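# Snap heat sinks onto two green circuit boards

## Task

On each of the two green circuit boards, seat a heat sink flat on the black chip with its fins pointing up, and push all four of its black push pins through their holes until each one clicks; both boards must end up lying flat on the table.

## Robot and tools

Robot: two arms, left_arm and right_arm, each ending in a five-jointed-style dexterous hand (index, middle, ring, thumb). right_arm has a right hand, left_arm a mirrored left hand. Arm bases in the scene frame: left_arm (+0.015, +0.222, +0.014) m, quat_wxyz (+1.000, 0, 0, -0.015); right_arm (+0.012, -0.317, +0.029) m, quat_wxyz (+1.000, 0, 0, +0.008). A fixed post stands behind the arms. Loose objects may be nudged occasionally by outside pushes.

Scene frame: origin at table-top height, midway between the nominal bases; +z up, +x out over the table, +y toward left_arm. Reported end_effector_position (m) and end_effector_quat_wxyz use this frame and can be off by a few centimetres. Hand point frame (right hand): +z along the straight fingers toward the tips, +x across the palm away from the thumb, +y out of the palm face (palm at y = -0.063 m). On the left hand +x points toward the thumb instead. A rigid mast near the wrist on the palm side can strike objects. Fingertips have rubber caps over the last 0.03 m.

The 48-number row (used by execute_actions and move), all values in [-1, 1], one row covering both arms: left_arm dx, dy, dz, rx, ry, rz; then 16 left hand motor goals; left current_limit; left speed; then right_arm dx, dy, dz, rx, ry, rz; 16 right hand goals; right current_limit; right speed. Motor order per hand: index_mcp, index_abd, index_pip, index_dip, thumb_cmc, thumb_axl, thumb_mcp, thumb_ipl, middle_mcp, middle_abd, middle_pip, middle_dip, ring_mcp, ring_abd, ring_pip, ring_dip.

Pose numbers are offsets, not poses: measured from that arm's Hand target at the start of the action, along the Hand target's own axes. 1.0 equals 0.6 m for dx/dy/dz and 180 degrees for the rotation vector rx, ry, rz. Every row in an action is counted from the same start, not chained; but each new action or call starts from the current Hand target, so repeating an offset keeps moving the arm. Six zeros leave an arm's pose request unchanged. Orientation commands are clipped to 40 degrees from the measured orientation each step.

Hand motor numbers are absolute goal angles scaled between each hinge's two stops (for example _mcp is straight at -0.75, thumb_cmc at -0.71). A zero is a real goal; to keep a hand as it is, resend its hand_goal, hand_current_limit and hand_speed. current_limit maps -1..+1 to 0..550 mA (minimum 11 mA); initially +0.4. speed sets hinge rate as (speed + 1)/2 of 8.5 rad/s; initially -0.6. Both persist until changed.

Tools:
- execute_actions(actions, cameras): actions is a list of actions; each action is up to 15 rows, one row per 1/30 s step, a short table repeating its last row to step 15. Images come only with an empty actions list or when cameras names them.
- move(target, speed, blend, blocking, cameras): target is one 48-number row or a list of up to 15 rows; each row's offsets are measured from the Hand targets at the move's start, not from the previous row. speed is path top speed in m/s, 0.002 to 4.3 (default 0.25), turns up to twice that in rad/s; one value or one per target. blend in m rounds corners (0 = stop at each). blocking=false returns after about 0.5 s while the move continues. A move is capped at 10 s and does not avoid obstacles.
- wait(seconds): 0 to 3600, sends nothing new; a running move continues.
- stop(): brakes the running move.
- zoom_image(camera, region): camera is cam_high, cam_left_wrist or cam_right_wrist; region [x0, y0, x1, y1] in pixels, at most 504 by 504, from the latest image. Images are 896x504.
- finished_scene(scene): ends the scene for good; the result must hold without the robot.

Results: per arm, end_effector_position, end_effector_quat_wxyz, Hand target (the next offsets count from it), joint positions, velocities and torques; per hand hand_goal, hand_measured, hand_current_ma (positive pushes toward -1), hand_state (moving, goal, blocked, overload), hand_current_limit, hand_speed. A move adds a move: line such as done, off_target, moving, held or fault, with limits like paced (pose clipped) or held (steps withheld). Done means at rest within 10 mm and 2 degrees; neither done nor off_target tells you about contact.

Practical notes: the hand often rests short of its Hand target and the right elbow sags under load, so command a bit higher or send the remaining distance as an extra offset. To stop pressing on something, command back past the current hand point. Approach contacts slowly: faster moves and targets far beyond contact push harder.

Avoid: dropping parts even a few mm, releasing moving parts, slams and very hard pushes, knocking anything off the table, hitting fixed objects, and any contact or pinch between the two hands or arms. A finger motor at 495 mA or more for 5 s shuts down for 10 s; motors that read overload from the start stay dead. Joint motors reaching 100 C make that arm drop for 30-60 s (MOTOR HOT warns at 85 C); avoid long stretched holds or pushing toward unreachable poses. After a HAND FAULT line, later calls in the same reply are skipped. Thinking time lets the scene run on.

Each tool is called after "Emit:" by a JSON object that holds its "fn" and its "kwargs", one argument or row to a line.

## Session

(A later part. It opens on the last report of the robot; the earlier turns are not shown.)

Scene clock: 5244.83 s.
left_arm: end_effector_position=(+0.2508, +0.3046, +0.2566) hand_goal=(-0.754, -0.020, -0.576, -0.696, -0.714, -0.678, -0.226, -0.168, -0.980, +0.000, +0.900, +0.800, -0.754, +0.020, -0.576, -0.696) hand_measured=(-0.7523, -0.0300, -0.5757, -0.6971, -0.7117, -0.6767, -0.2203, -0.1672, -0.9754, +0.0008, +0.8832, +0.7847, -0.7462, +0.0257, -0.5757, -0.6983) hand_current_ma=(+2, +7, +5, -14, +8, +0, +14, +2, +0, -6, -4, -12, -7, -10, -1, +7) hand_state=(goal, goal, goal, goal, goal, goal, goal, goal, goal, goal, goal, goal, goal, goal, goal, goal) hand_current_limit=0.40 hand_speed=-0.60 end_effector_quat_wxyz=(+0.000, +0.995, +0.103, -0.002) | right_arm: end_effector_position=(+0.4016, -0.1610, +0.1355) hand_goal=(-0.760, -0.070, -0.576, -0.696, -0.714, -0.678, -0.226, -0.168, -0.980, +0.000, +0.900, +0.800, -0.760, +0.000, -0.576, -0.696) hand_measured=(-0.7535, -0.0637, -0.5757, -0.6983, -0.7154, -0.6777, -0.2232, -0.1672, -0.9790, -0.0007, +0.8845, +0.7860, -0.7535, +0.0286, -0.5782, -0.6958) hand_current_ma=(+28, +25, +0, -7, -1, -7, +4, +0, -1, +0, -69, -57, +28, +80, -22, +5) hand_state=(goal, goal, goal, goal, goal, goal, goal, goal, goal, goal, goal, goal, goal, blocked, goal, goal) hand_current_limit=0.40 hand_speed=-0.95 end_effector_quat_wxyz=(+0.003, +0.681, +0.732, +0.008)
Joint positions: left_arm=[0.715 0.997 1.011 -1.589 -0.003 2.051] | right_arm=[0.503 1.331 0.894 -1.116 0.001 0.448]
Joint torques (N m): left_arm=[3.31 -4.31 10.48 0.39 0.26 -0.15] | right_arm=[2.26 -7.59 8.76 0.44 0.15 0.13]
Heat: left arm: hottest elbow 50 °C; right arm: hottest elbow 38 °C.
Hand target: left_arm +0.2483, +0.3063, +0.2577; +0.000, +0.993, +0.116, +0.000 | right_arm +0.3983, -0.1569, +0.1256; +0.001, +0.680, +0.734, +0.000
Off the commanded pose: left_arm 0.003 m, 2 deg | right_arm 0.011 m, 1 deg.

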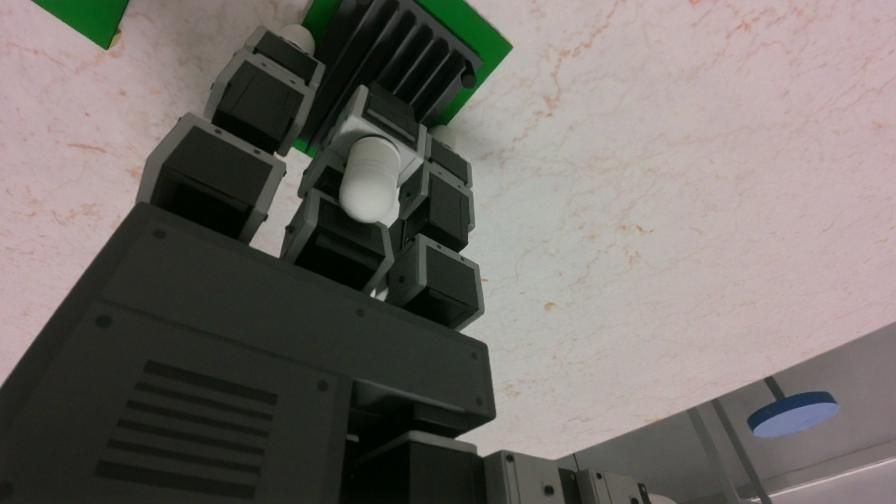

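Emit:
{"fn": "execute_actions", "kwargs": {
  "actions": [
    [[0,0,0,0,0,0,-0.754,-0.02,-0.576,-0.696,-0.714,-0.678,-0.226,-0.168,-0.98,0,0.9,0.8,-0.754,0.02,-0.576,-0.696,0.4,-0.6,0,0,0,0,0,0,-0.759,-0.03,-0.576,-0.696,-0.714,-0.678,-0.226,-0.168,-0.98,0,0.9,0.8,-0.759,0.0,-0.576,-0.696,0.4,-0.93]],
    [[0,0,0,0,0,0,-0.754,-0.02,-0.576,-0.696,-0.714,-0.678,-0.226,-0.168,-0.98,0,0.9,0.8,-0.754,0.02,-0.576,-0.696,0.4,-0.6,0,0,0,0,0,0,-0.749,-0.03,-0.576,-0.696,-0.714,-0.678,-0.226,-0.168,-0.98,0,0.9,0.8,-0.749,0.0,-0.576,-0.696,0.4,-0.95]]
  ],
  "cameras": ["cam_right_wrist"]
}}

Emit:
{"fn": "zoom_image", "kwargs": {
  "camera": "cam_right_wrist",
  "region": [430, 20, 530, 120]
}}

Emit:
{"fn": "execute_actions", "kwargs": {
  "actions": [
    [[0,0,0,0,0,0,-0.754,-0.02,-0.576,-0.696,-0.714,-0.678,-0.226,-0.168,-0.98,0,0.9,0.8,-0.754,0.02,-0.576,-0.696,0.4,-0.6,0,0,0,0,0,0,-0.749,-0.03,-0.576,-0.696,-0.714,-0.678,-0.226,-0.168,-0.98,0,0.9,0.8,-0.749,0.06,-0.576,-0.696,0.4,-0.93]],
    [[0,0,0,0,0,0,-0.754,-0.02,-0.576,-0.696,-0.714,-0.678,-0.226,-0.168,-0.98,0,0.9,0.8,-0.754,0.02,-0.576,-0.696,0.4,-0.6,0,0,0,0,0,0,-0.749,-0.02,-0.576,-0.696,-0.714,-0.678,-0.226,-0.168,-0.98,0,0.9,0.8,-0.749,0.06,-0.576,-0.696,0.4,-0.95]]
  ],
  "cameras": ["cam_right_wrist"]
}}

Emit:
{"fn": "zoom_image", "kwargs": {
  "camera": "cam_right_wrist",
  "region": [430, 20, 530, 120]
}}

Scene clock: 5289.57 s.
left_arm: end_effector_position=(+0.2508, +0.3046, +0.2566) hand_goal=(-0.754, -0.020, -0.576, -0.696, -0.714, -0.678, -0.226, -0.168, -0.980, +0.000, +0.900, +0.800, -0.754, +0.020, -0.576, -0.696) hand_measured=(-0.7535, -0.0300, -0.5757, -0.6958, -0.7142, -0.6777, -0.2193, -0.1672, -0.9754, +0.0008, +0.8832, +0.7860, -0.7462, +0.0257, -0.5744, -0.6971) hand_current_ma=(-4, +7, +2, -3, +8, -1, +6, +12, +0, -4, -11, -18, -3, -1, +4, +14) hand_state=(goal, goal, goal, goal, goal, goal, goal, goal, goal, goal, goal, goal, goal, goal, goal, goal) hand_current_limit=0.40 hand_speed=-0.60 end_effector_quat_wxyz=(+0.000, +0.995, +0.103, -0.002) | right_arm: end_effector_position=(+0.4016, -0.1610, +0.1355) hand_goal=(-0.750, -0.030, -0.576, -0.696, -0.714, -0.678, -0.226, -0.168, -0.980, +0.000, +0.900, +0.800, -0.750, +0.000, -0.576, -0.696) hand_measured=(-0.7511, -0.0549, -0.5757, -0.6983, -0.7154, -0.6767, -0.2232, -0.1681, -0.9790, +0.0008, +0.8845, +0.7860, -0.7511, +0.0286, -0.5782, -0.6958) hand_current_ma=(-9, -67, -3, +1, +10, -11, +10, -8, -9, +2, -72, -60, -11, +80, -10, -4) hand_state=(goal, blocked, goal, goal, goal, goal, goal, goal, goal, goal, goal, goal, goal, blocked, goal, goal) hand_current_limit=0.40 hand_speed=-0.95 end_effector_quat_wxyz=(+0.003, +0.681, +0.732, +0.008)
Joint positions: left_arm=[0.715 0.997 1.011 -1.589 -0.003 2.051] | right_arm=[0.503 1.331 0.894 -1.116 0.001 0.448]
Joint torques (N m): left_arm=[1.55 -4.31 10.66 0.35 0.25 -0.13] | right_arm=[2.26 -7.65 8.77 0.46 0.15 0.13]
Heat: left arm: hottest elbow 50 °C; right arm: hottest elbow 37 °C.
Hand target: left_arm +0.2483, +0.3063, +0.2577; +0.000, +0.993, +0.116, +0.000 | right_arm +0.3983, -0.1569, +0.1256; +0.001, +0.680, +0.734, +0.000
Off the commanded pose: left_arm 0.003 m, 2 deg | right_arm 0.011 m, 1 deg.

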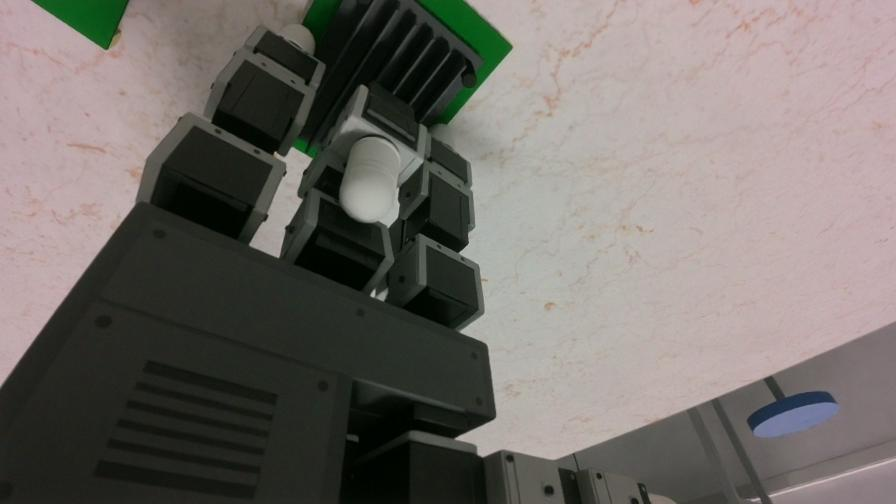

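Scaled by 5.040 from the camera's image (finer frame: 1280x720).

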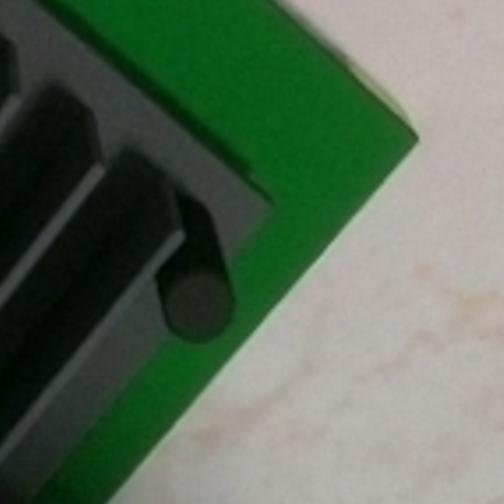

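Scene clock: 5290.77 s.
left_arm: end_effector_position=(+0.2508, +0.3046, +0.2566) hand_goal=(-0.754, -0.020, -0.576, -0.696, -0.714, -0.678, -0.226, -0.168, -0.980, +0.000, +0.900, +0.800, -0.754, +0.020, -0.576, -0.696) hand_measured=(-0.7523, -0.0300, -0.5757, -0.6958, -0.7129, -0.6777, -0.2193, -0.1681, -0.9742, +0.0023, +0.8832, +0.7847, -0.7462, +0.0257, -0.5757, -0.6971) hand_current_ma=(+2, +6, +3, -8, +10, -2, +1, +7, -2, -1, -1, -9, -6, -4, +3, +2) hand_state=(goal, goal, goal, goal, goal, goal, goal, goal, goal, goal, goal, goal, goal, goal, goal, goal) hand_current_limit=0.40 hand_speed=-0.60 end_effector_quat_wxyz=(+0.000, +0.995, +0.103, -0.002) | right_arm: end_effector_position=(+0.4016, -0.1610, +0.1355) hand_goal=(-0.750, -0.020, -0.576, -0.696, -0.714, -0.678, -0.226, -0.168, -0.980, +0.000, +0.900, +0.800, -0.750, +0.060, -0.576, -0.696) hand_measured=(-0.7511, -0.0358, -0.5782, -0.6983, -0.7167, -0.6777, -0.2232, -0.1672, -0.9778, +0.0008, +0.8845, +0.7860, -0.7511, +0.0521, -0.5782, -0.6958) hand_current_ma=(-5, -41, -13, -3, -10, -1, +7, -7, -1, +6, -72, -60, -3, -19, -12, -4) hand_state=(goal, goal, goal, goal, goal, goal, goal, goal, goal, goal, goal, goal, goal, goal, goal, goal) hand_current_limit=0.40 hand_speed=-0.95 end_effector_quat_wxyz=(+0.003, +0.681, +0.732, +0.008)
Joint positions: left_arm=[0.715 0.997 1.011 -1.589 -0.003 2.051] | right_arm=[0.503 1.331 0.894 -1.116 0.001 0.448]
Joint torques (N m): left_arm=[2.67 -4.54 10.88 0.38 0.24 -0.26] | right_arm=[2.37 -7.65 8.75 0.46 0.14 0.13]
Heat: left arm: hottest elbow 50 °C; right arm: hottest elbow 37 °C.
Hand target: left_arm +0.2483, +0.3063, +0.2577; +0.000, +0.993, +0.116, +0.000 | right_arm +0.3983, -0.1569, +0.1256; +0.000, +0.680, +0.734, +0.001
Off the commanded pose: left_arm 0.003 m, 2 deg | right_arm 0.011 m, 1 deg.

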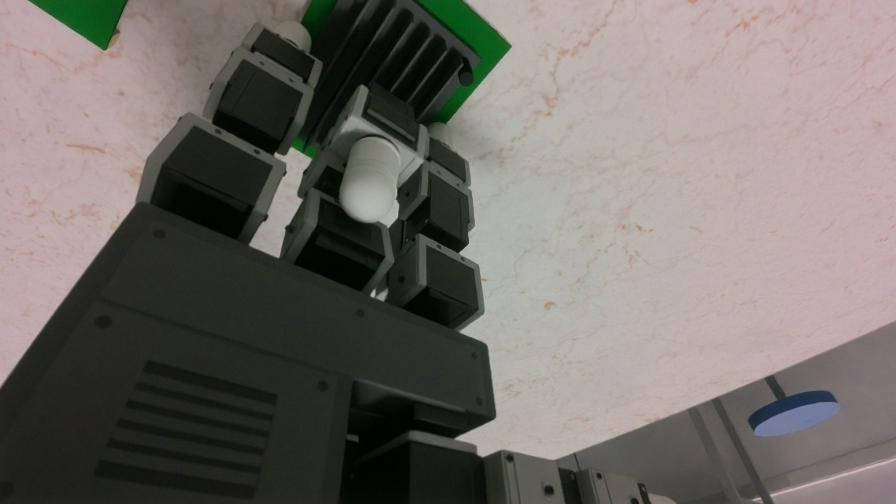

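Scaled by 5.040 from the camera's image (finer frame: 1280x720).

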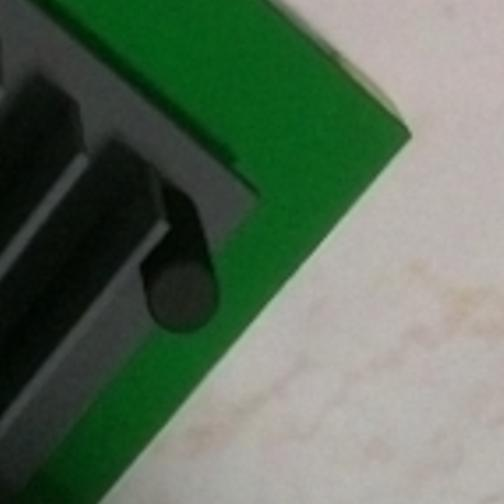

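Emit:
{"fn": "move", "kwargs": {
  "target": [
    [0,0,0,0,0,0,-0.754,-0.02,-0.576,-0.696,-0.714,-0.678,-0.226,-0.168,-0.98,0,0.9,0.8,-0.754,0.02,-0.576,-0.696,0.4,-0.6,0,0,0,0,0,0,-0.754,-0.08,-0.576,-0.696,-0.714,-0.678,-0.226,-0.168,-0.98,0,0.9,0.8,-0.754,0.08,-0.576,-0.696,0.4,-0.8],
    [0,0,0,0,0,0,-0.754,-0.02,-0.576,-0.696,-0.714,-0.678,-0.226,-0.168,-0.98,0,0.9,0.8,-0.754,0.02,-0.576,-0.696,0.4,-0.6,0,0,-0.12,0,0,0,-0.754,0,-0.576,-0.696,-0.714,-0.678,-0.226,-0.168,-0.98,0,0.9,0.8,-0.98,0,0.9,0.8,1,-0.2],
    [0,0,0,0,0,0,-0.754,-0.02,-0.576,-0.696,-0.714,-0.678,-0.226,-0.168,-0.98,0,0.9,0.8,-0.754,0.02,-0.576,-0.696,0.4,-0.6,0.0227,0.072,-0.12,0,0,0,-0.754,0,-0.576,-0.696,-0.714,-0.678,-0.226,-0.168,-0.98,0,0.9,0.8,-0.98,0,0.9,0.8,1,-0.2],
    [0,0,0,0,0,0,-0.754,-0.02,-0.576,-0.696,-0.714,-0.678,-0.226,-0.168,-0.98,0,0.9,0.8,-0.754,0.02,-0.576,-0.696,0.4,-0.6,0.0227,0.072,-0.074,0,0,0,-0.754,0,-0.576,-0.696,-0.714,-0.678,-0.226,-0.168,-0.98,0,0.9,0.8,-0.98,0,0.9,0.8,1,-0.2]
  ],
  "speed": [0.03,0.05,0.08,0.03],
  "cameras": ["cam_right_wrist"]
}}

Emit:
{"fn": "zoom_image", "kwargs": {
  "camera": "cam_right_wrist",
  "region": [290, 0, 510, 160]
}}

Scene clock: 5378.47 s.
left_arm: end_effector_position=(+0.2508, +0.3046, +0.2566) hand_goal=(-0.754, -0.020, -0.576, -0.696, -0.714, -0.678, -0.226, -0.168, -0.980, +0.000, +0.900, +0.800, -0.754, +0.020, -0.576, -0.696) hand_measured=(-0.7523, -0.0285, -0.5744, -0.6958, -0.7142, -0.6777, -0.2203, -0.1672, -0.9754, +0.0023, +0.8832, +0.7860, -0.7450, +0.0257, -0.5744, -0.6983) hand_current_ma=(-2, +3, +0, -7, +11, +0, -1, +4, -7, +0, -10, -11, -5, +0, +8, +15) hand_state=(goal, goal, goal, goal, goal, goal, goal, goal, goal, goal, goal, goal, goal, goal, goal, goal) hand_current_limit=0.40 hand_speed=-0.60 end_effector_quat_wxyz=(+0.000, +0.995, +0.103, -0.002) | right_arm: end_effector_position=(+0.4396, -0.1383, +0.1829) hand_goal=(-0.754, +0.000, -0.576, -0.696, -0.714, -0.678, -0.226, -0.168, -0.980, +0.000, +0.900, +0.800, -0.980, +0.000, +0.900, +0.800) hand_measured=(-0.7511, +0.0023, -0.5757, -0.6983, -0.7117, -0.6777, -0.2232, -0.1681, -0.9778, -0.0007, +0.8845, +0.7860, -0.9778, -0.0007, +0.8820, +0.7860) hand_current_ma=(+11, +8, -9, -6, +22, -6, +4, -3, -1, -2, -72, -51, +12, +0, -73, -56) hand_state=(goal, goal, goal, goal, goal, goal, goal, goal, goal, goal, goal, goal, goal, goal, goal, goal) hand_current_limit=1.00 hand_speed=-0.20 end_effector_quat_wxyz=(+0.003, +0.680, +0.733, +0.010)
Joint positions: left_arm=[0.715 0.997 1.011 -1.589 -0.003 2.051] | right_arm=[0.504 1.396 1.091 -1.243 -0.001 0.447]
Joint torques (N m): left_arm=[2.43 -5.48 10.85 0.38 0.3 -0.24] | right_arm=[0.79 -9.05 9.06 0.57 0.18 -0.03]
Heat: left arm: hottest elbow 50 °C; right arm: hottest elbow 38 °C.
Hand target: left_arm +0.2483, +0.3063, +0.2577; +0.000, +0.993, +0.116, +0.000 | right_arm +0.4402, -0.1400, +0.1700; +0.000, +0.680, +0.734, +0.001
Off the commanded pose: left_arm 0.003 m, 2 deg | right_arm 0.013 m, 1 deg.
move: off_target (right_arm); target 2's new numbers were sent with right_arm's hand 0.023 m and 2 deg from that target

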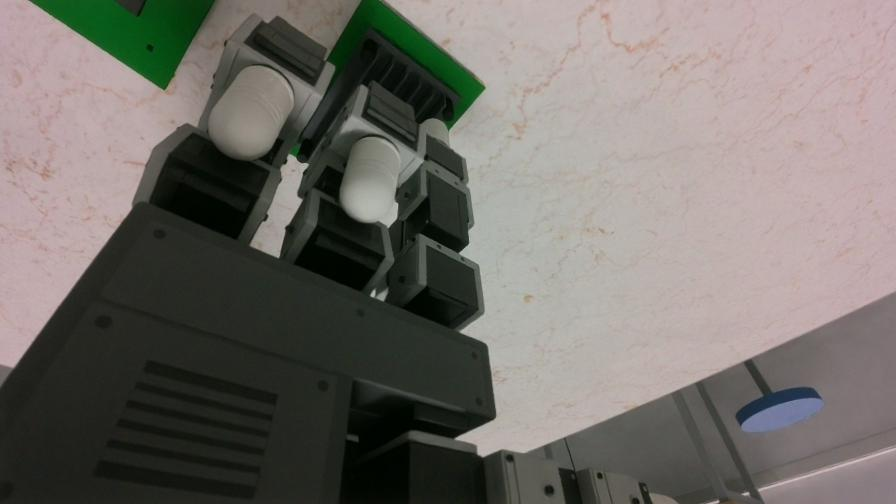

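Scaled by 2.291 from the camera's image (finer frame: 1280x720).

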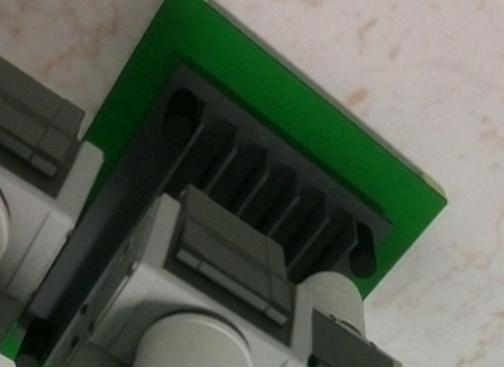

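Emit:
{"fn": "move", "kwargs": {
  "target": [0,0,0,0,0,0,-0.754,-0.02,-0.576,-0.696,-0.714,-0.678,-0.226,-0.168,-0.98,0,0.9,0.8,-0.754,0.02,-0.576,-0.696,0.4,-0.6,-0.013,0.0054,0.017,0,0,0,-0.754,0,-0.576,-0.696,-0.714,-0.678,-0.226,-0.168,-0.98,0,0.9,0.8,-0.98,0,0.9,0.8,1,-0.2],
  "speed": 0.03,
  "cameras": ["cam_right_wrist"]
}}

Emit:
{"fn": "zoom_image", "kwargs": {
  "camera": "cam_right_wrist",
  "region": [290, 0, 510, 160]
}}

Scene clock: 5389.73 s.
left_arm: end_effector_position=(+0.2508, +0.3046, +0.2566) hand_goal=(-0.754, -0.020, -0.576, -0.696, -0.714, -0.678, -0.226, -0.168, -0.980, +0.000, +0.900, +0.800, -0.754, +0.020, -0.576, -0.696) hand_measured=(-0.7535, -0.0285, -0.5770, -0.6958, -0.7129, -0.6777, -0.2193, -0.1681, -0.9754, +0.0023, +0.8832, +0.7860, -0.7450, +0.0257, -0.5744, -0.6971) hand_current_ma=(-14, -2, +9, -8, +8, +2, +2, +11, +1, -5, -4, -8, -5, -6, +1, +9) hand_state=(goal, goal, goal, goal, goal, goal, goal, goal, goal, goal, goal, goal, goal, goal, goal, goal) hand_current_limit=0.40 hand_speed=-0.60 end_effector_quat_wxyz=(+0.000, +0.995, +0.103, -0.002) | right_arm: end_effector_position=(+0.4412, -0.1420, +0.1715) hand_goal=(-0.754, +0.000, -0.576, -0.696, -0.714, -0.678, -0.226, -0.168, -0.980, +0.000, +0.900, +0.800, -0.980, +0.000, +0.900, +0.800) hand_measured=(-0.7511, +0.0023, -0.5757, -0.6996, -0.7167, -0.6767, -0.2232, -0.1681, -0.9790, +0.0008, +0.8845, +0.7860, -0.9778, -0.0007, +0.8832, +0.7860) hand_current_ma=(+16, +0, -4, -2, +3, -5, +9, -7, +3, +19, -69, -60, +5, -2, -76, -53) hand_state=(goal, goal, goal, goal, goal, goal, goal, goal, goal, goal, goal, goal, goal, goal, goal, goal) hand_current_limit=1.00 hand_speed=-0.20 end_effector_quat_wxyz=(+0.003, +0.678, +0.735, +0.009)
Joint positions: left_arm=[0.715 0.997 1.011 -1.589 -0.003 2.051] | right_arm=[0.493 1.406 1.069 -1.215 -0.001 0.428]
Joint torques (N m): left_arm=[1.49 -3.84 10.77 0.09 0.24 -0.17] | right_arm=[-0.21 -9.11 9.16 0.47 0.19 -0.02]
Heat: left arm: hottest elbow 50 °C; right arm: hottest elbow 37 °C.
Hand target: left_arm +0.2483, +0.3063, +0.2577; +0.000, +0.993, +0.116, +0.000 | right_arm +0.4441, -0.1476, +0.1598; +0.000, +0.680, +0.734, +0.001
Off the commanded pose: left_arm 0.003 m, 2 deg | right_arm 0.013 m, 1 deg.
move: off_target (right_arm)

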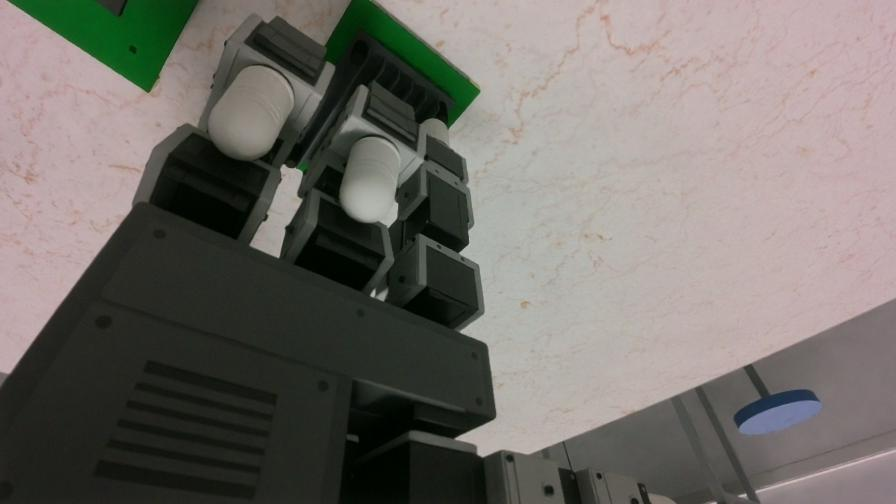

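Scaled by 2.291 from the camera's image (finer frame: 1280x720).

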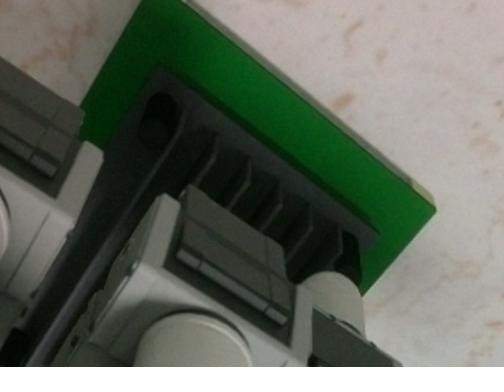

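Emit:
{"fn": "move", "kwargs": {
  "target": [0,0,0,0,0,0,-0.754,-0.02,-0.576,-0.696,-0.714,-0.678,-0.226,-0.168,-0.98,0,0.9,0.8,-0.754,0.02,-0.576,-0.696,0.4,-0.6,-0.0058,0.003,0.0117,0,0,0,-0.754,0,-0.576,-0.696,-0.714,-0.678,-0.226,-0.168,-0.98,0,0.9,0.8,-0.98,0,0.9,0.8,1,-0.2],
  "speed": 0.02,
  "cameras": ["cam_right_wrist"]
}}

Emit:
{"fn": "zoom_image", "kwargs": {
  "camera": "cam_right_wrist",
  "region": [290, 0, 510, 160]
}}

Scene clock: 5401.60 s.
left_arm: end_effector_position=(+0.2508, +0.3046, +0.2566) hand_goal=(-0.754, -0.020, -0.576, -0.696, -0.714, -0.678, -0.226, -0.168, -0.980, +0.000, +0.900, +0.800, -0.754, +0.020, -0.576, -0.696) hand_measured=(-0.7535, -0.0285, -0.5757, -0.6958, -0.7142, -0.6767, -0.2193, -0.1681, -0.9754, -0.0007, +0.8832, +0.7860, -0.7450, +0.0272, -0.5744, -0.6983) hand_current_ma=(-2, +6, -3, -13, +8, -7, +7, +5, +1, -2, -8, -20, -12, -6, +6, +6) hand_state=(goal, goal, goal, goal, goal, goal, goal, goal, goal, goal, goal, goal, goal, goal, goal, goal) hand_current_limit=0.40 hand_speed=-0.60 end_effector_quat_wxyz=(+0.000, +0.995, +0.103, -0.002) | right_arm: end_effector_position=(+0.4434, -0.1451, +0.1656) hand_goal=(-0.754, +0.000, -0.576, -0.696, -0.714, -0.678, -0.226, -0.168, -0.980, +0.000, +0.900, +0.800, -0.980, +0.000, +0.900, +0.800) hand_measured=(-0.7535, +0.0008, -0.5808, -0.7009, -0.7167, -0.6777, -0.2232, -0.1681, -0.9790, +0.0008, +0.8845, +0.7860, -0.9778, +0.0008, +0.8820, +0.7860) hand_current_ma=(+5, -7, -27, -12, -4, -8, +6, -8, +0, +4, -73, -51, +13, +0, -81, -58) hand_state=(goal, goal, goal, goal, goal, goal, goal, goal, goal, goal, goal, goal, goal, goal, goal, goal) hand_current_limit=1.00 hand_speed=-0.20 end_effector_quat_wxyz=(+0.003, +0.678, +0.735, +0.009)
Joint positions: left_arm=[0.715 0.997 1.011 -1.589 -0.003 2.051] | right_arm=[0.483 1.412 1.058 -1.197 0 0.419]
Joint torques (N m): left_arm=[3.08 -4.89 10.7 0.35 0.3 -0.21] | right_arm=[-0.21 -9.47 8.99 0.47 0.15 -0.05]
Heat: left arm: hottest elbow 50 °C; right arm: hottest elbow 37 °C.
Hand target: left_arm +0.2483, +0.3063, +0.2577; +0.000, +0.993, +0.116, +0.000 | right_arm +0.4460, -0.1509, +0.1526; +0.000, +0.680, +0.734, +0.000
Off the commanded pose: left_arm 0.003 m, 2 deg | right_arm 0.014 m, 1 deg.
move: off_target (right_arm)

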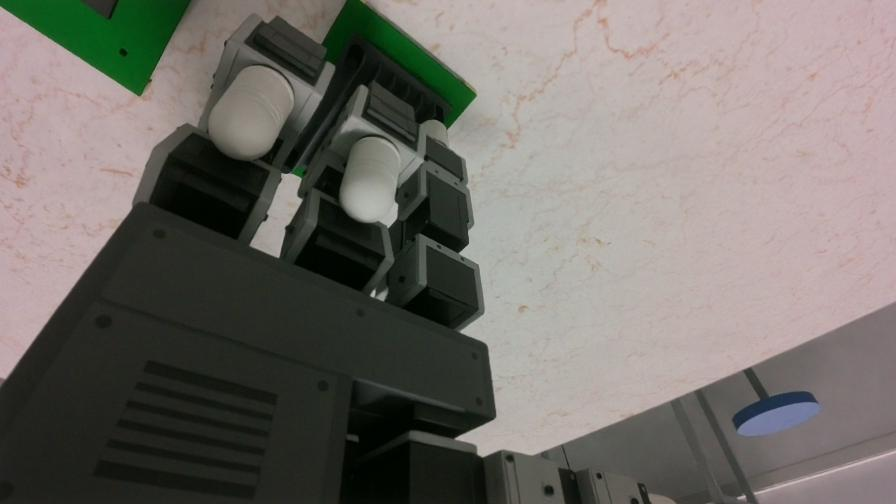

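Scaled by 2.291 from the camera's image (finer frame: 1280x720).

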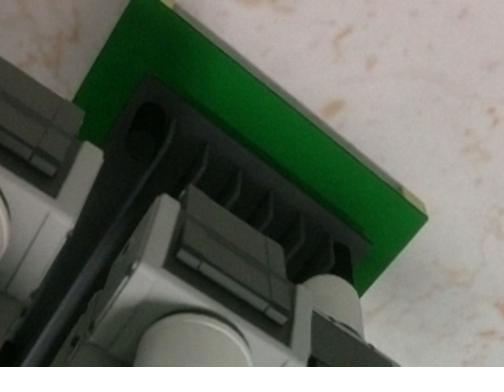

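Emit:
{"fn": "move", "kwargs": {
  "target": [0,0,0,0,0,0,-0.754,-0.02,-0.576,-0.696,-0.714,-0.678,-0.226,-0.168,-0.98,0,0.9,0.8,-0.754,0.02,-0.576,-0.696,0.4,-0.6,-0.001,0.001,0.0333,0,0,0,-0.754,0,-0.576,-0.696,-0.714,-0.678,-0.226,-0.168,-0.98,0,0.9,0.8,-0.98,0,0.9,0.8,1,-0.2],
  "speed": 0.02
}}

Scene clock: 5436.63 s.
left_arm: end_effector_position=(+0.2508, +0.3046, +0.2566) hand_goal=(-0.754, -0.020, -0.576, -0.696, -0.714, -0.678, -0.226, -0.168, -0.980, +0.000, +0.900, +0.800, -0.754, +0.020, -0.576, -0.696) hand_measured=(-0.7535, -0.0300, -0.5770, -0.6958, -0.7129, -0.6777, -0.2193, -0.1672, -0.9742, -0.0007, +0.8820, +0.7860, -0.7474, +0.0257, -0.5744, -0.6983) hand_current_ma=(-4, +0, +7, -5, +7, -2, +1, +7, -4, -8, -9, -10, +3, -9, +0, +6) hand_state=(goal, goal, goal, goal, goal, goal, goal, goal, goal, goal, goal, goal, goal, goal, goal, goal) hand_current_limit=0.40 hand_speed=-0.60 end_effector_quat_wxyz=(+0.000, +0.995, +0.103, -0.002) | right_arm: end_effector_position=(+0.4500, -0.1432, +0.1664) hand_goal=(-0.754, +0.000, -0.576, -0.696, -0.714, -0.678, -0.226, -0.168, -0.980, +0.000, +0.900, +0.800, -0.980, +0.000, +0.900, +0.800) hand_measured=(-0.8005, -0.0109, -0.6013, -0.7098, -0.7154, -0.6767, -0.2232, -0.1672, -0.9790, +0.0008, +0.8845, +0.7860, -0.9778, -0.0007, +0.8820, +0.7860) hand_current_ma=(-206, -32, -116, -52, +4, -6, -2, -10, -10, -2, -63, -65, +14, +3, -67, -60) hand_state=(blocked, goal, blocked, goal, goal, goal, goal, goal, goal, goal, goal, goal, goal, goal, goal, goal) hand_current_limit=1.00 hand_speed=-0.20 end_effector_quat_wxyz=(+0.011, +0.678, +0.735, +0.023)
Joint positions: left_arm=[0.715 0.997 1.011 -1.589 -0.003 2.051] | right_arm=[0.483 1.412 1.053 -1.162 0.007 0.418]
Joint torques (N m): left_arm=[1.67 -4.19 10.5 0.34 0.23 -0.21] | right_arm=[-0.26 -7.59 6.63 1.25 -0.11 -0.07]
Heat: left arm: hottest elbow 50 °C; right arm: hottest elbow 38 °C.
Hand target: left_arm +0.2483, +0.3063, +0.2577; +0.000, +0.993, +0.116, +0.000 | right_arm +0.4467, -0.1515, +0.1326; +0.000, +0.680, +0.734, +0.000
Off the commanded pose: left_arm 0.003 m, 2 deg | right_arm 0.035 m, 3 deg.
move: off_target (right_arm)

Emit:
{"fn": "move", "kwargs": {
  "target": [0,0,0,0,0,0,-0.754,-0.02,-0.576,-0.696,-0.714,-0.678,-0.226,-0.168,-0.98,0,0.9,0.8,-0.754,0.02,-0.576,-0.696,0.4,-0.6,0,-0.008,0.0167,0.02,0,0,-0.72,0,-0.56,-0.69,-0.714,-0.678,-0.226,-0.168,-0.98,0,0.9,0.8,-0.98,0,0.9,0.8,1,-0.2],
  "speed": 0.02
}}

Scene clock: 5455.47 s.
left_arm: end_effector_position=(+0.2508, +0.3046, +0.2566) hand_goal=(-0.754, -0.020, -0.576, -0.696, -0.714, -0.678, -0.226, -0.168, -0.980, +0.000, +0.900, +0.800, -0.754, +0.020, -0.576, -0.696) hand_measured=(-0.7523, -0.0300, -0.5757, -0.6958, -0.7129, -0.6777, -0.2203, -0.1672, -0.9754, +0.0023, +0.8832, +0.7860, -0.7462, +0.0272, -0.5731, -0.6971) hand_current_ma=(-5, +2, +5, -7, +7, +1, +5, +9, +1, -16, +1, -11, -4, -2, -1, +9) hand_state=(goal, goal, goal, goal, goal, goal, goal, goal, goal, goal, goal, goal, goal, goal, goal, goal) hand_current_limit=0.40 hand_speed=-0.60 end_effector_quat_wxyz=(+0.000, +0.995, +0.103, -0.002) | right_arm: end_effector_position=(+0.4459, -0.1444, +0.1641) hand_goal=(-0.720, +0.000, -0.560, -0.690, -0.714, -0.678, -0.226, -0.168, -0.980, +0.000, +0.900, +0.800, -0.980, +0.000, +0.900, +0.800) hand_measured=(-0.7691, -0.0139, -0.5924, -0.7098, -0.7154, -0.6767, -0.2232, -0.1681, -0.9778, -0.0007, +0.8845, +0.7860, -0.9778, +0.0008, +0.8820, +0.7860) hand_current_ma=(-220, -40, -138, -67, +0, -6, +10, -2, +1, +1, -76, -56, +5, -3, -77, -57) hand_state=(blocked, goal, blocked, goal, goal, goal, goal, goal, goal, goal, goal, goal, goal, goal, goal, goal) hand_current_limit=1.00 hand_speed=-0.20 end_effector_quat_wxyz=(+0.000, +0.678, +0.735, +0.018)
Joint positions: left_arm=[0.715 0.997 1.011 -1.589 -0.003 2.051] | right_arm=[0.477 1.412 1.053 -1.179 -0.012 0.413]
Joint torques (N m): left_arm=[1.32 -5.19 10.77 0.53 0.31 -0.2] | right_arm=[-0.32 -5.19 8.02 0.09 -0.38 -0.08]
Heat: left arm: hottest elbow 50 °C; right arm: hottest elbow 38 °C.
Hand target: left_arm +0.2483, +0.3063, +0.2577; +0.000, +0.993, +0.116, +0.000 | right_arm +0.4419, -0.1518, +0.1226; -0.021, +0.679, +0.733, -0.023
Off the commanded pose: left_arm 0.003 m, 2 deg | right_arm 0.042 m, 5 deg.
move: off_target (right_arm)

Emit:
{"fn": "move", "kwargs": {
  "target": [0,0,0,0,0,0,-0.754,-0.02,-0.576,-0.696,-0.714,-0.678,-0.226,-0.168,-0.98,0,0.9,0.8,-0.754,0.02,-0.576,-0.696,0.4,-0.6,0,-0.002,0.0333,0.01,-0.006,0,-0.7,0.01,-0.55,-0.69,-0.714,-0.678,-0.226,-0.168,-0.98,0,0.9,0.8,-0.98,0,0.9,0.8,1,-0.2],
  "speed": 0.02,
  "cameras": ["cam_right_wrist"]
}}

Emit:
{"fn": "zoom_image", "kwargs": {
  "camera": "cam_right_wrist",
  "region": [290, 0, 510, 160]
}}

Scene clock: 5467.00 s.
left_arm: end_effector_position=(+0.2508, +0.3046, +0.2566) hand_goal=(-0.754, -0.020, -0.576, -0.696, -0.714, -0.678, -0.226, -0.168, -0.980, +0.000, +0.900, +0.800, -0.754, +0.020, -0.576, -0.696) hand_measured=(-0.7535, -0.0300, -0.5757, -0.6958, -0.7129, -0.6777, -0.2193, -0.1672, -0.9754, +0.0008, +0.8832, +0.7860, -0.7462, +0.0257, -0.5744, -0.6983) hand_current_ma=(-5, +7, +8, -5, +9, +3, +4, +12, -7, -7, -10, -10, -6, +2, -7, +9) hand_state=(goal, goal, goal, goal, goal, goal, goal, goal, goal, goal, goal, goal, goal, goal, goal, goal) hand_current_limit=0.40 hand_speed=-0.60 end_effector_quat_wxyz=(+0.000, +0.995, +0.103, -0.002) | right_arm: end_effector_position=(+0.4465, -0.1445, +0.1628) hand_goal=(-0.700, +0.010, -0.550, -0.690, -0.714, -0.678, -0.226, -0.168, -0.980, +0.000, +0.900, +0.800, -0.980, +0.000, +0.900, +0.800) hand_measured=(-0.7667, -0.0095, -0.5911, -0.7111, -0.7154, -0.6767, -0.2232, -0.1681, -0.9790, +0.0008, +0.8845, +0.7860, -0.9778, -0.0007, +0.8820, +0.7860) hand_current_ma=(-308, -49, -179, -71, -3, -7, +10, -11, -6, +4, -72, -57, +8, +2, -76, -63) hand_state=(blocked, goal, blocked, blocked, goal, goal, goal, goal, goal, goal, goal, goal, goal, goal, goal, goal) hand_current_limit=1.00 hand_speed=-0.20 end_effector_quat_wxyz=(-0.001, +0.678, +0.735, +0.014)
Joint positions: left_arm=[0.715 0.997 1.011 -1.589 -0.003 2.051] | right_arm=[0.477 1.419 1.058 -1.184 -0.01 0.412]
Joint torques (N m): left_arm=[1.85 -4.37 10.82 0.23 0.3 -0.12] | right_arm=[0.15 -3.49 6.53 0.59 -0.25 -0.03]
Heat: left arm: hottest elbow 50 °C; right arm: hottest elbow 38 °C.
Hand target: left_arm +0.2483, +0.3063, +0.2577; +0.000, +0.993, +0.116, +0.000 | right_arm +0.4396, -0.1520, +0.1029; -0.025, +0.679, +0.733, -0.040
Off the commanded pose: left_arm 0.003 m, 2 deg | right_arm 0.061 m, 7 deg.
move: off_target (right_arm)

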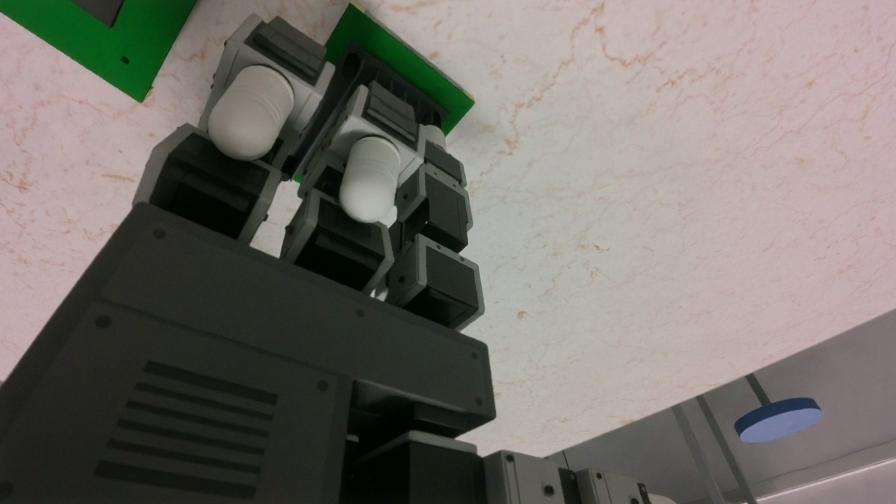

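Scaled by 2.291 from the camera's image (finer frame: 1280x720).

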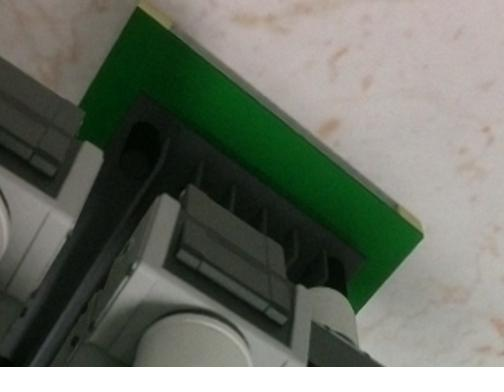

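Emit:
{"fn": "move", "kwargs": {
  "target": [0,0,0,0,0,0,-0.754,-0.02,-0.576,-0.696,-0.714,-0.678,-0.226,-0.168,-0.98,0,0.9,0.8,-0.754,0.02,-0.576,-0.696,0.4,-0.6,0,-0.002,0.04,0.008,-0.004,0,-0.69,0.02,-0.53,-0.68,-0.714,-0.678,-0.226,-0.168,-0.98,0,0.9,0.8,-0.98,0,0.9,0.8,1,-0.2],
  "speed": 0.02
}}

Scene clock: 5474.03 s.
left_arm: end_effector_position=(+0.2508, +0.3046, +0.2566) hand_goal=(-0.754, -0.020, -0.576, -0.696, -0.714, -0.678, -0.226, -0.168, -0.980, +0.000, +0.900, +0.800, -0.754, +0.020, -0.576, -0.696) hand_measured=(-0.7535, -0.0300, -0.5757, -0.6958, -0.7142, -0.6767, -0.2203, -0.1681, -0.9754, +0.0023, +0.8845, +0.7860, -0.7450, +0.0257, -0.5744, -0.6971) hand_current_ma=(-8, +3, +4, -7, +10, +0, +6, +11, -7, -4, -2, -18, -9, -5, +2, +7) hand_state=(goal, goal, goal, goal, goal, goal, goal, goal, goal, goal, goal, goal, goal, goal, goal, goal) hand_current_limit=0.40 hand_speed=-0.60 end_effector_quat_wxyz=(+0.000, +0.995, +0.103, -0.002) | right_arm: end_effector_position=(+0.4469, -0.1449, +0.1553) hand_goal=(-0.690, +0.020, -0.530, -0.680, -0.714, -0.678, -0.226, -0.168, -0.980, +0.000, +0.900, +0.800, -0.980, +0.000, +0.900, +0.800) hand_measured=(-0.7535, +0.0052, -0.5667, -0.7034, -0.7142, -0.6777, -0.2222, -0.1681, -0.9790, +0.0008, +0.8845, +0.7860, -0.9778, +0.0008, +0.8832, +0.7860) hand_current_ma=(-289, -41, -162, -82, +6, -6, +14, -10, +2, +3, -71, -54, +11, +2, -81, -61) hand_state=(blocked, goal, blocked, blocked, goal, goal, goal, goal, goal, goal, goal, goal, goal, goal, goal, goal) hand_current_limit=1.00 hand_speed=-0.20 end_effector_quat_wxyz=(-0.002, +0.678, +0.735, +0.004)
Joint positions: left_arm=[0.715 0.997 1.011 -1.589 -0.003 2.051] | right_arm=[0.477 1.438 1.06 -1.188 -0.007 0.412]
Joint torques (N m): left_arm=[2.14 -5.54 10.51 0.47 0.26 -0.15] | right_arm=[0.5 -2.84 4.11 1.66 -0.32 0]
Heat: left arm: hottest elbow 50 °C; right arm: hottest elbow 37 °C.
Hand target: left_arm +0.2483, +0.3063, +0.2577; +0.000, +0.993, +0.116, +0.000 | right_arm +0.4363, -0.1527, +0.0792; -0.028, +0.678, +0.733, -0.054
Off the commanded pose: left_arm 0.003 m, 2 deg | right_arm 0.077 m, 7 deg.
move: off_target (right_arm)

Emit:
{"fn": "execute_actions", "kwargs": {
  "actions": [],
  "cameras": ["cam_right_wrist"]
}}

Emit:
{"fn": "zoom_image", "kwargs": {
  "camera": "cam_right_wrist",
  "region": [290, 0, 510, 160]
}}

Scene clock: 5477.43 s.
left_arm: end_effector_position=(+0.2508, +0.3046, +0.2566) hand_goal=(-0.754, -0.020, -0.576, -0.696, -0.714, -0.678, -0.226, -0.168, -0.980, +0.000, +0.900, +0.800, -0.754, +0.020, -0.576, -0.696) hand_measured=(-0.7523, -0.0300, -0.5757, -0.6958, -0.7142, -0.6777, -0.2203, -0.1681, -0.9742, +0.0008, +0.8832, +0.7860, -0.7462, +0.0272, -0.5744, -0.6971) hand_current_ma=(-6, -5, +8, -11, +13, +0, +1, +6, -6, -5, -2, -13, -10, +1, -3, +0) hand_state=(goal, goal, goal, goal, goal, goal, goal, goal, goal, goal, goal, goal, goal, goal, goal, goal) hand_current_limit=0.40 hand_speed=-0.60 end_effector_quat_wxyz=(+0.000, +0.995, +0.103, -0.002) | right_arm: end_effector_position=(+0.4469, -0.1449, +0.1553) hand_goal=(-0.690, +0.020, -0.530, -0.680, -0.714, -0.678, -0.226, -0.168, -0.980, +0.000, +0.900, +0.800, -0.980, +0.000, +0.900, +0.800) hand_measured=(-0.7535, +0.0052, -0.5667, -0.7022, -0.7129, -0.6777, -0.2222, -0.1681, -0.9778, -0.0007, +0.8845, +0.7860, -0.9778, -0.0007, +0.8832, +0.7860) hand_current_ma=(-295, -32, -155, -98, +15, -10, +13, -10, +3, +3, -76, -60, +9, -6, -75, -56) hand_state=(blocked, goal, blocked, blocked, goal, goal, goal, goal, goal, goal, goal, goal, goal, goal, goal, goal) hand_current_limit=1.00 hand_speed=-0.20 end_effector_quat_wxyz=(-0.002, +0.678, +0.735, +0.004)
Joint positions: left_arm=[0.715 0.997 1.011 -1.589 -0.003 2.051] | right_arm=[0.477 1.438 1.06 -1.188 -0.007 0.412]
Joint velocities: within noise
Joint torques (N m): left_arm=[2.02 -5.25 10.82 0.39 0.29 -0.21] | right_arm=[0.38 -2.78 4.08 1.59 -0.32 0]
Motor temperatures (°C): left_arm=[26 28 50 28 25 27] | right_arm=[26 29 37 26 23 27]
Heat: left arm: hottest elbow 50 °C; right arm: hottest elbow 37 °C.
Hand target: left_arm +0.2483, +0.3063, +0.2577; +0.000, +0.993, +0.116, +0.000 | right_arm +0.4362, -0.1527, +0.0792; -0.029, +0.678, +0.733, -0.054
Off the commanded pose: left_arm 0.003 m, 2 deg | right_arm 0.077 m, 7 deg.
Images, in order (width x height): cam_right_wrist 896x504.

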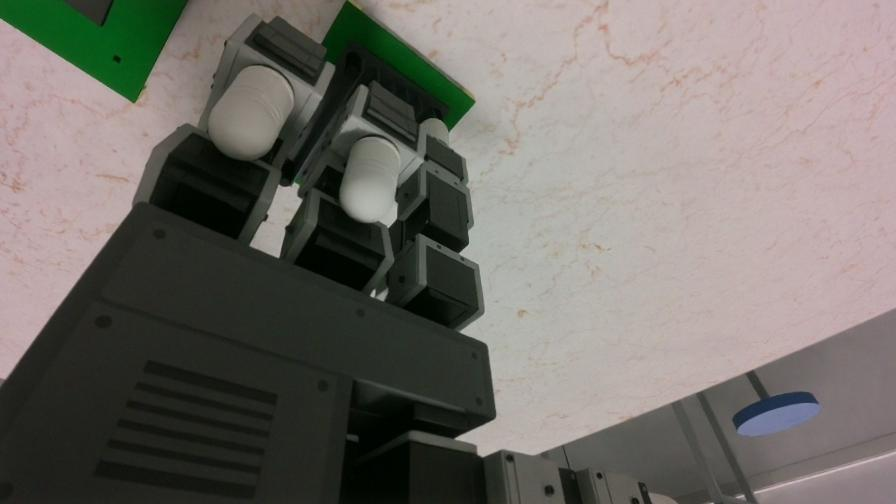

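Scaled by 2.291 from the camera's image (finer frame: 1280x720).

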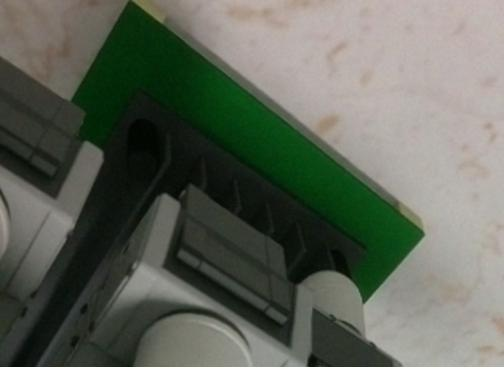

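Emit:
{"fn": "move", "kwargs": {
  "target": [0,0,0,0,0,0,-0.754,-0.02,-0.576,-0.696,-0.714,-0.678,-0.226,-0.168,-0.98,0,0.9,0.8,-0.754,0.02,-0.576,-0.696,0.4,-0.6,0.015,-0.0137,-0.1853,-0.038,0.010,0,-0.754,0,-0.576,-0.696,-0.714,-0.678,-0.226,-0.168,-0.98,0,0.9,0.8,-0.98,0,0.9,0.8,1,-0.8],
  "speed": 0.05,
  "cameras": ["cam_right_wrist"]
}}

Emit:
{"fn": "zoom_image", "kwargs": {
  "camera": "cam_right_wrist",
  "region": [290, 0, 510, 160]
}}

Scene clock: 5491.37 s.
left_arm: end_effector_position=(+0.2508, +0.3046, +0.2566) hand_goal=(-0.754, -0.020, -0.576, -0.696, -0.714, -0.678, -0.226, -0.168, -0.980, +0.000, +0.900, +0.800, -0.754, +0.020, -0.576, -0.696) hand_measured=(-0.7535, -0.0285, -0.5770, -0.6958, -0.7129, -0.6777, -0.2203, -0.1672, -0.9742, +0.0008, +0.8832, +0.7847, -0.7450, +0.0272, -0.5744, -0.6983) hand_current_ma=(-8, +0, +5, -9, +3, +1, -3, +6, +2, -5, -9, -14, -10, +4, -1, +7) hand_state=(goal, goal, goal, goal, goal, goal, goal, goal, goal, goal, goal, goal, goal, goal, goal, goal) hand_current_limit=0.40 hand_speed=-0.60 end_effector_quat_wxyz=(+0.000, +0.995, +0.103, -0.002) | right_arm: end_effector_position=(+0.4318, -0.1511, +0.1716) hand_goal=(-0.754, +0.000, -0.576, -0.696, -0.714, -0.678, -0.226, -0.168, -0.980, +0.000, +0.900, +0.800, -0.980, +0.000, +0.900, +0.800) hand_measured=(-0.7462, +0.0037, -0.5718, -0.6920, -0.7104, -0.6777, -0.2222, -0.1672, -0.9778, +0.0008, +0.8845, +0.7860, -0.9778, -0.0007, +0.8820, +0.7860) hand_current_ma=(+36, +8, +13, +28, +31, -10, +13, -10, -1, -2, -70, -52, +6, +3, -76, -66) hand_state=(goal, goal, goal, goal, goal, goal, goal, goal, goal, goal, goal, goal, goal, goal, goal, goal) hand_current_limit=1.00 hand_speed=-0.80 end_effector_quat_wxyz=(-0.006, +0.681, +0.732, -0.016)
Joint positions: left_arm=[0.715 0.997 1.011 -1.589 -0.003 2.051] | right_arm=[0.485 1.404 1.078 -1.277 -0.002 0.429]
Joint torques (N m): left_arm=[2.67 -4.54 10.76 0.28 0.17 -0.18] | right_arm=[2.49 -11.11 12.98 -0.29 0.19 0.14]
Heat: left arm: hottest elbow 50 °C; right arm: hottest elbow 37 °C.
Hand target: left_arm +0.2483, +0.3063, +0.2577; +0.000, +0.993, +0.116, +0.000 | right_arm +0.4401, -0.1398, +0.1901; +0.000, +0.679, +0.734, +0.000
Off the commanded pose: left_arm 0.003 m, 2 deg | right_arm 0.023 m, 2 deg.
move: off_target (right_arm)

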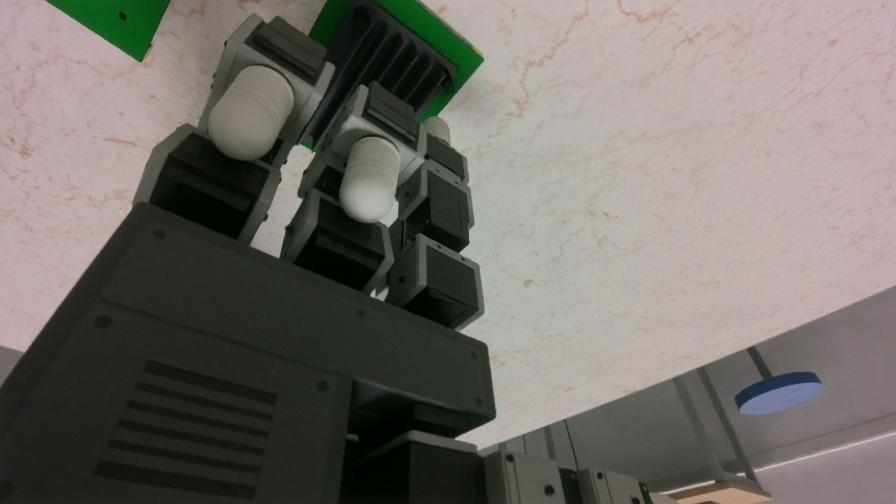

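Scaled by 2.291 from the camera's image (finer frame: 1280x720).

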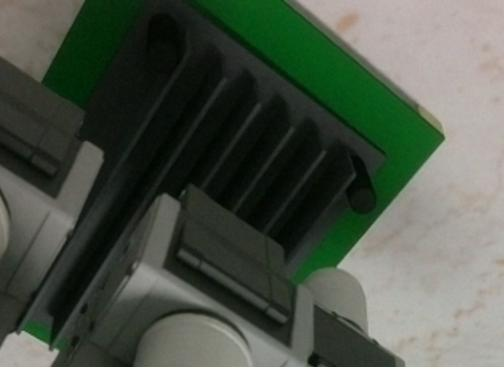

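Emit:
{"fn": "zoom_image", "kwargs": {
  "camera": "cam_right_wrist",
  "region": [410, 30, 490, 110]
}}

Emit:
{"fn": "zoom_image", "kwargs": {
  "camera": "cam_right_wrist",
  "region": [320, 0, 400, 80]
}}

Scaled by 6.300 from the camera's image (finer frame: 1280x720).

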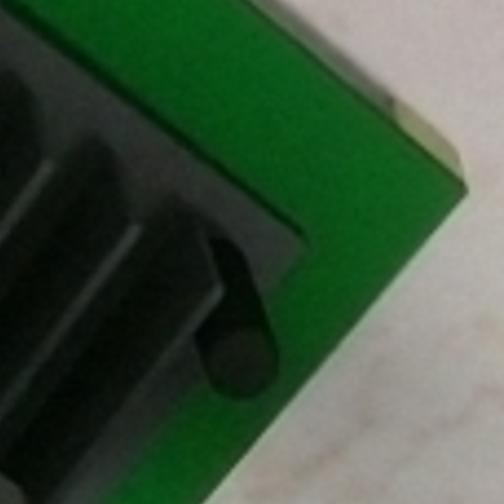

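Scaled by 6.300 from the camera's image (finer frame: 1280x720).

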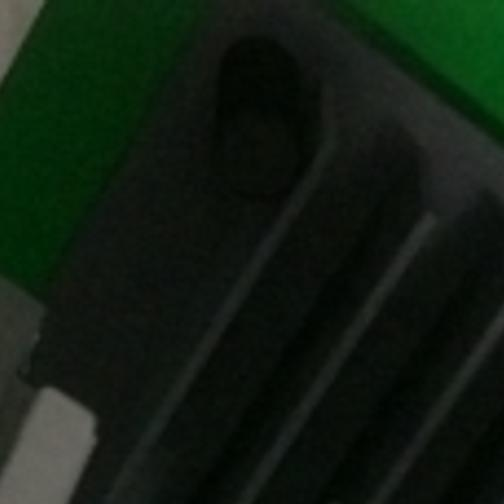

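Emit:
{"fn": "move", "kwargs": {
  "target": [
    [0,0,0,0,0,0,-0.754,-0.02,-0.576,-0.696,-0.714,-0.678,-0.226,-0.168,-0.98,0,0.9,0.8,-0.754,0.02,-0.576,-0.696,0.4,-0.6,0,0,-0.0167,0,0,0,-0.98,0,0.9,0.8,-0.714,-0.678,-0.226,-0.168,-0.98,0,0.9,0.8,-0.98,0,0.9,0.8,0.4,0.2],
    [0,0,0,0,0,0,-0.754,-0.02,-0.576,-0.696,-0.714,-0.678,-0.226,-0.168,-0.98,0,0.9,0.8,-0.754,0.02,-0.576,-0.696,0.4,-0.6,0.0887,-0.321,-0.0167,0.0012,0.203,-0.2297,-0.98,0,0.9,0.8,-0.714,-0.678,-0.226,-0.168,-0.98,0,0.9,0.8,-0.98,0,0.9,0.8,0.4,0.2],
    [0,0,0,0,0,0,-0.754,-0.02,-0.576,-0.696,-0.714,-0.678,-0.226,-0.168,-0.98,0,0.9,0.8,-0.754,0.02,-0.576,-0.696,0.4,-0.6,0.0887,-0.321,0.1573,0.0012,0.203,-0.2297,-0.98,0,0.9,0.8,-0.714,-0.678,-0.226,-0.168,-0.98,0,0.9,0.8,-0.98,0,0.9,0.8,0.4,0.2]
  ],
  "speed": [0.15,0.2,0.08],
  "cameras": ["cam_right_wrist"]
}}

Emit:
{"fn": "zoom_image", "kwargs": {
  "camera": "cam_right_wrist",
  "region": [550, 85, 650, 185]
}}

Emit:
{"fn": "zoom_image", "kwargs": {
  "camera": "cam_right_wrist",
  "region": [780, 80, 880, 180]
}}

Emit:
{"fn": "zoom_image", "kwargs": {
  "camera": "cam_right_wrist",
  "region": [550, 210, 650, 310]
}}

Emit:
{"fn": "zoom_image", "kwargs": {
  "camera": "cam_right_wrist",
  "region": [780, 210, 880, 310]
}}

Scene clock: 5519.40 s.
left_arm: end_effector_position=(+0.2508, +0.3046, +0.2566) hand_goal=(-0.754, -0.020, -0.576, -0.696, -0.714, -0.678, -0.226, -0.168, -0.980, +0.000, +0.900, +0.800, -0.754, +0.020, -0.576, -0.696) hand_measured=(-0.7523, -0.0300, -0.5770, -0.6958, -0.7142, -0.6767, -0.2193, -0.1672, -0.9742, +0.0008, +0.8832, +0.7847, -0.7462, +0.0272, -0.5744, -0.6971) hand_current_ma=(-3, +0, +2, -6, +9, -7, +8, +8, +1, +3, +0, -12, -6, -2, +1, +3) hand_state=(goal, goal, goal, goal, goal, goal, goal, goal, goal, goal, goal, goal, goal, goal, goal, goal) hand_current_limit=0.40 hand_speed=-0.60 end_effector_quat_wxyz=(+0.000, +0.995, +0.103, -0.002) | right_arm: end_effector_position=(+0.2428, -0.0985, +0.1006) hand_goal=(-0.980, +0.000, +0.900, +0.800, -0.714, -0.678, -0.226, -0.168, -0.980, +0.000, +0.900, +0.800, -0.980, +0.000, +0.900, +0.800) hand_measured=(-0.9766, +0.0037, +0.8884, +0.7796, -0.7167, -0.6777, -0.2222, -0.1672, -0.9778, -0.0007, +0.8832, +0.7860, -0.9778, -0.0007, +0.8832, +0.7860) hand_current_ma=(+7, +8, -57, -79, -5, -3, +8, -13, -3, -2, -68, -59, +11, -3, -88, -54) hand_state=(goal, goal, goal, blocked, goal, goal, goal, goal, goal, goal, goal, goal, goal, goal, goal, goal) hand_current_limit=0.40 hand_speed=0.20 end_effector_quat_wxyz=(-0.224, +0.343, +0.888, +0.208)
Joint positions: left_arm=[0.715 0.997 1.011 -1.589 -0.003 2.051] | right_arm=[0.373 1.084 0.482 -1.016 -0.62 -0.459]
Joint torques (N m): left_arm=[2.49 -4.48 10.8 0.51 0.28 -0.19] | right_arm=[-0.03 -3.02 7.92 0.38 -0.6 -0.08]
Heat: left arm: hottest elbow 49 °C; right arm: hottest elbow 40 °C.
Hand target: left_arm +0.2483, +0.3063, +0.2577; +0.000, +0.993, +0.116, +0.000 | right_arm +0.2441, -0.1017, +0.0954; -0.226, +0.347, +0.886, +0.207
Off the commanded pose: left_arm 0.003 m, 2 deg | right_arm 0.006 m, 1 deg.
move: done

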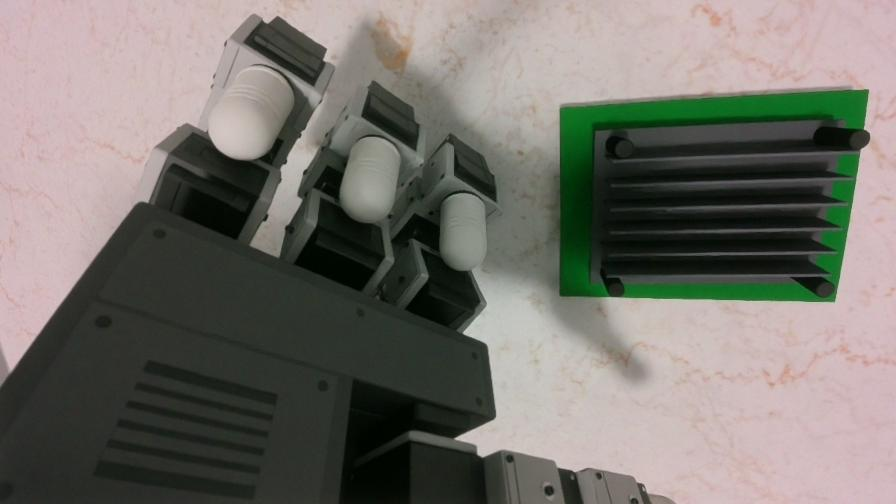

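Scaled by 5.040 from the camera's image (finer frame: 1280x720).

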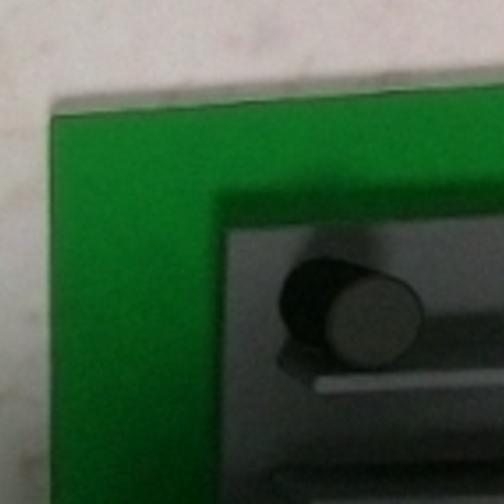

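Scaled by 5.040 from the camera's image (finer frame: 1280x720).

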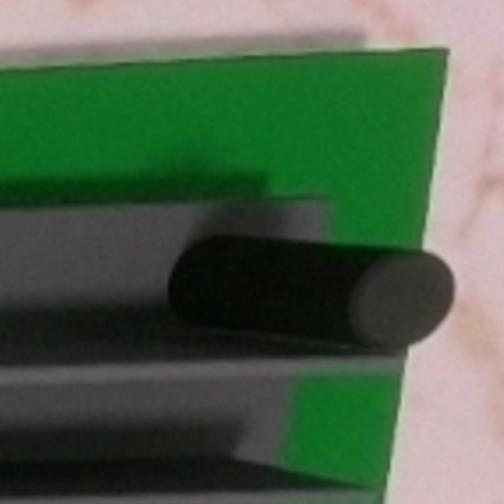

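Scaled by 5.040 from the camera's image (finer frame: 1280x720).

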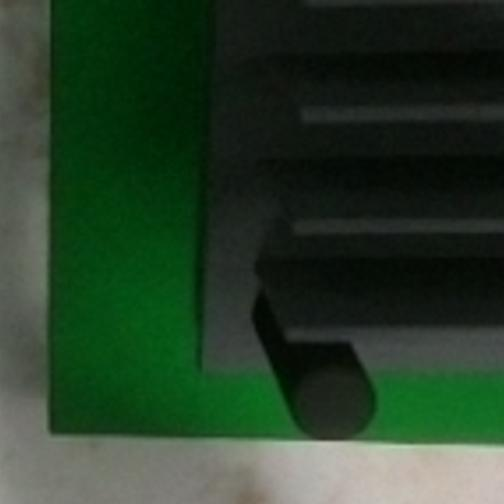

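Scaled by 5.040 from the camera's image (finer frame: 1280x720).

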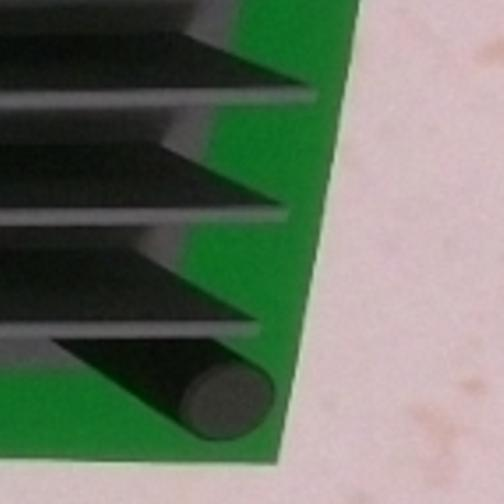

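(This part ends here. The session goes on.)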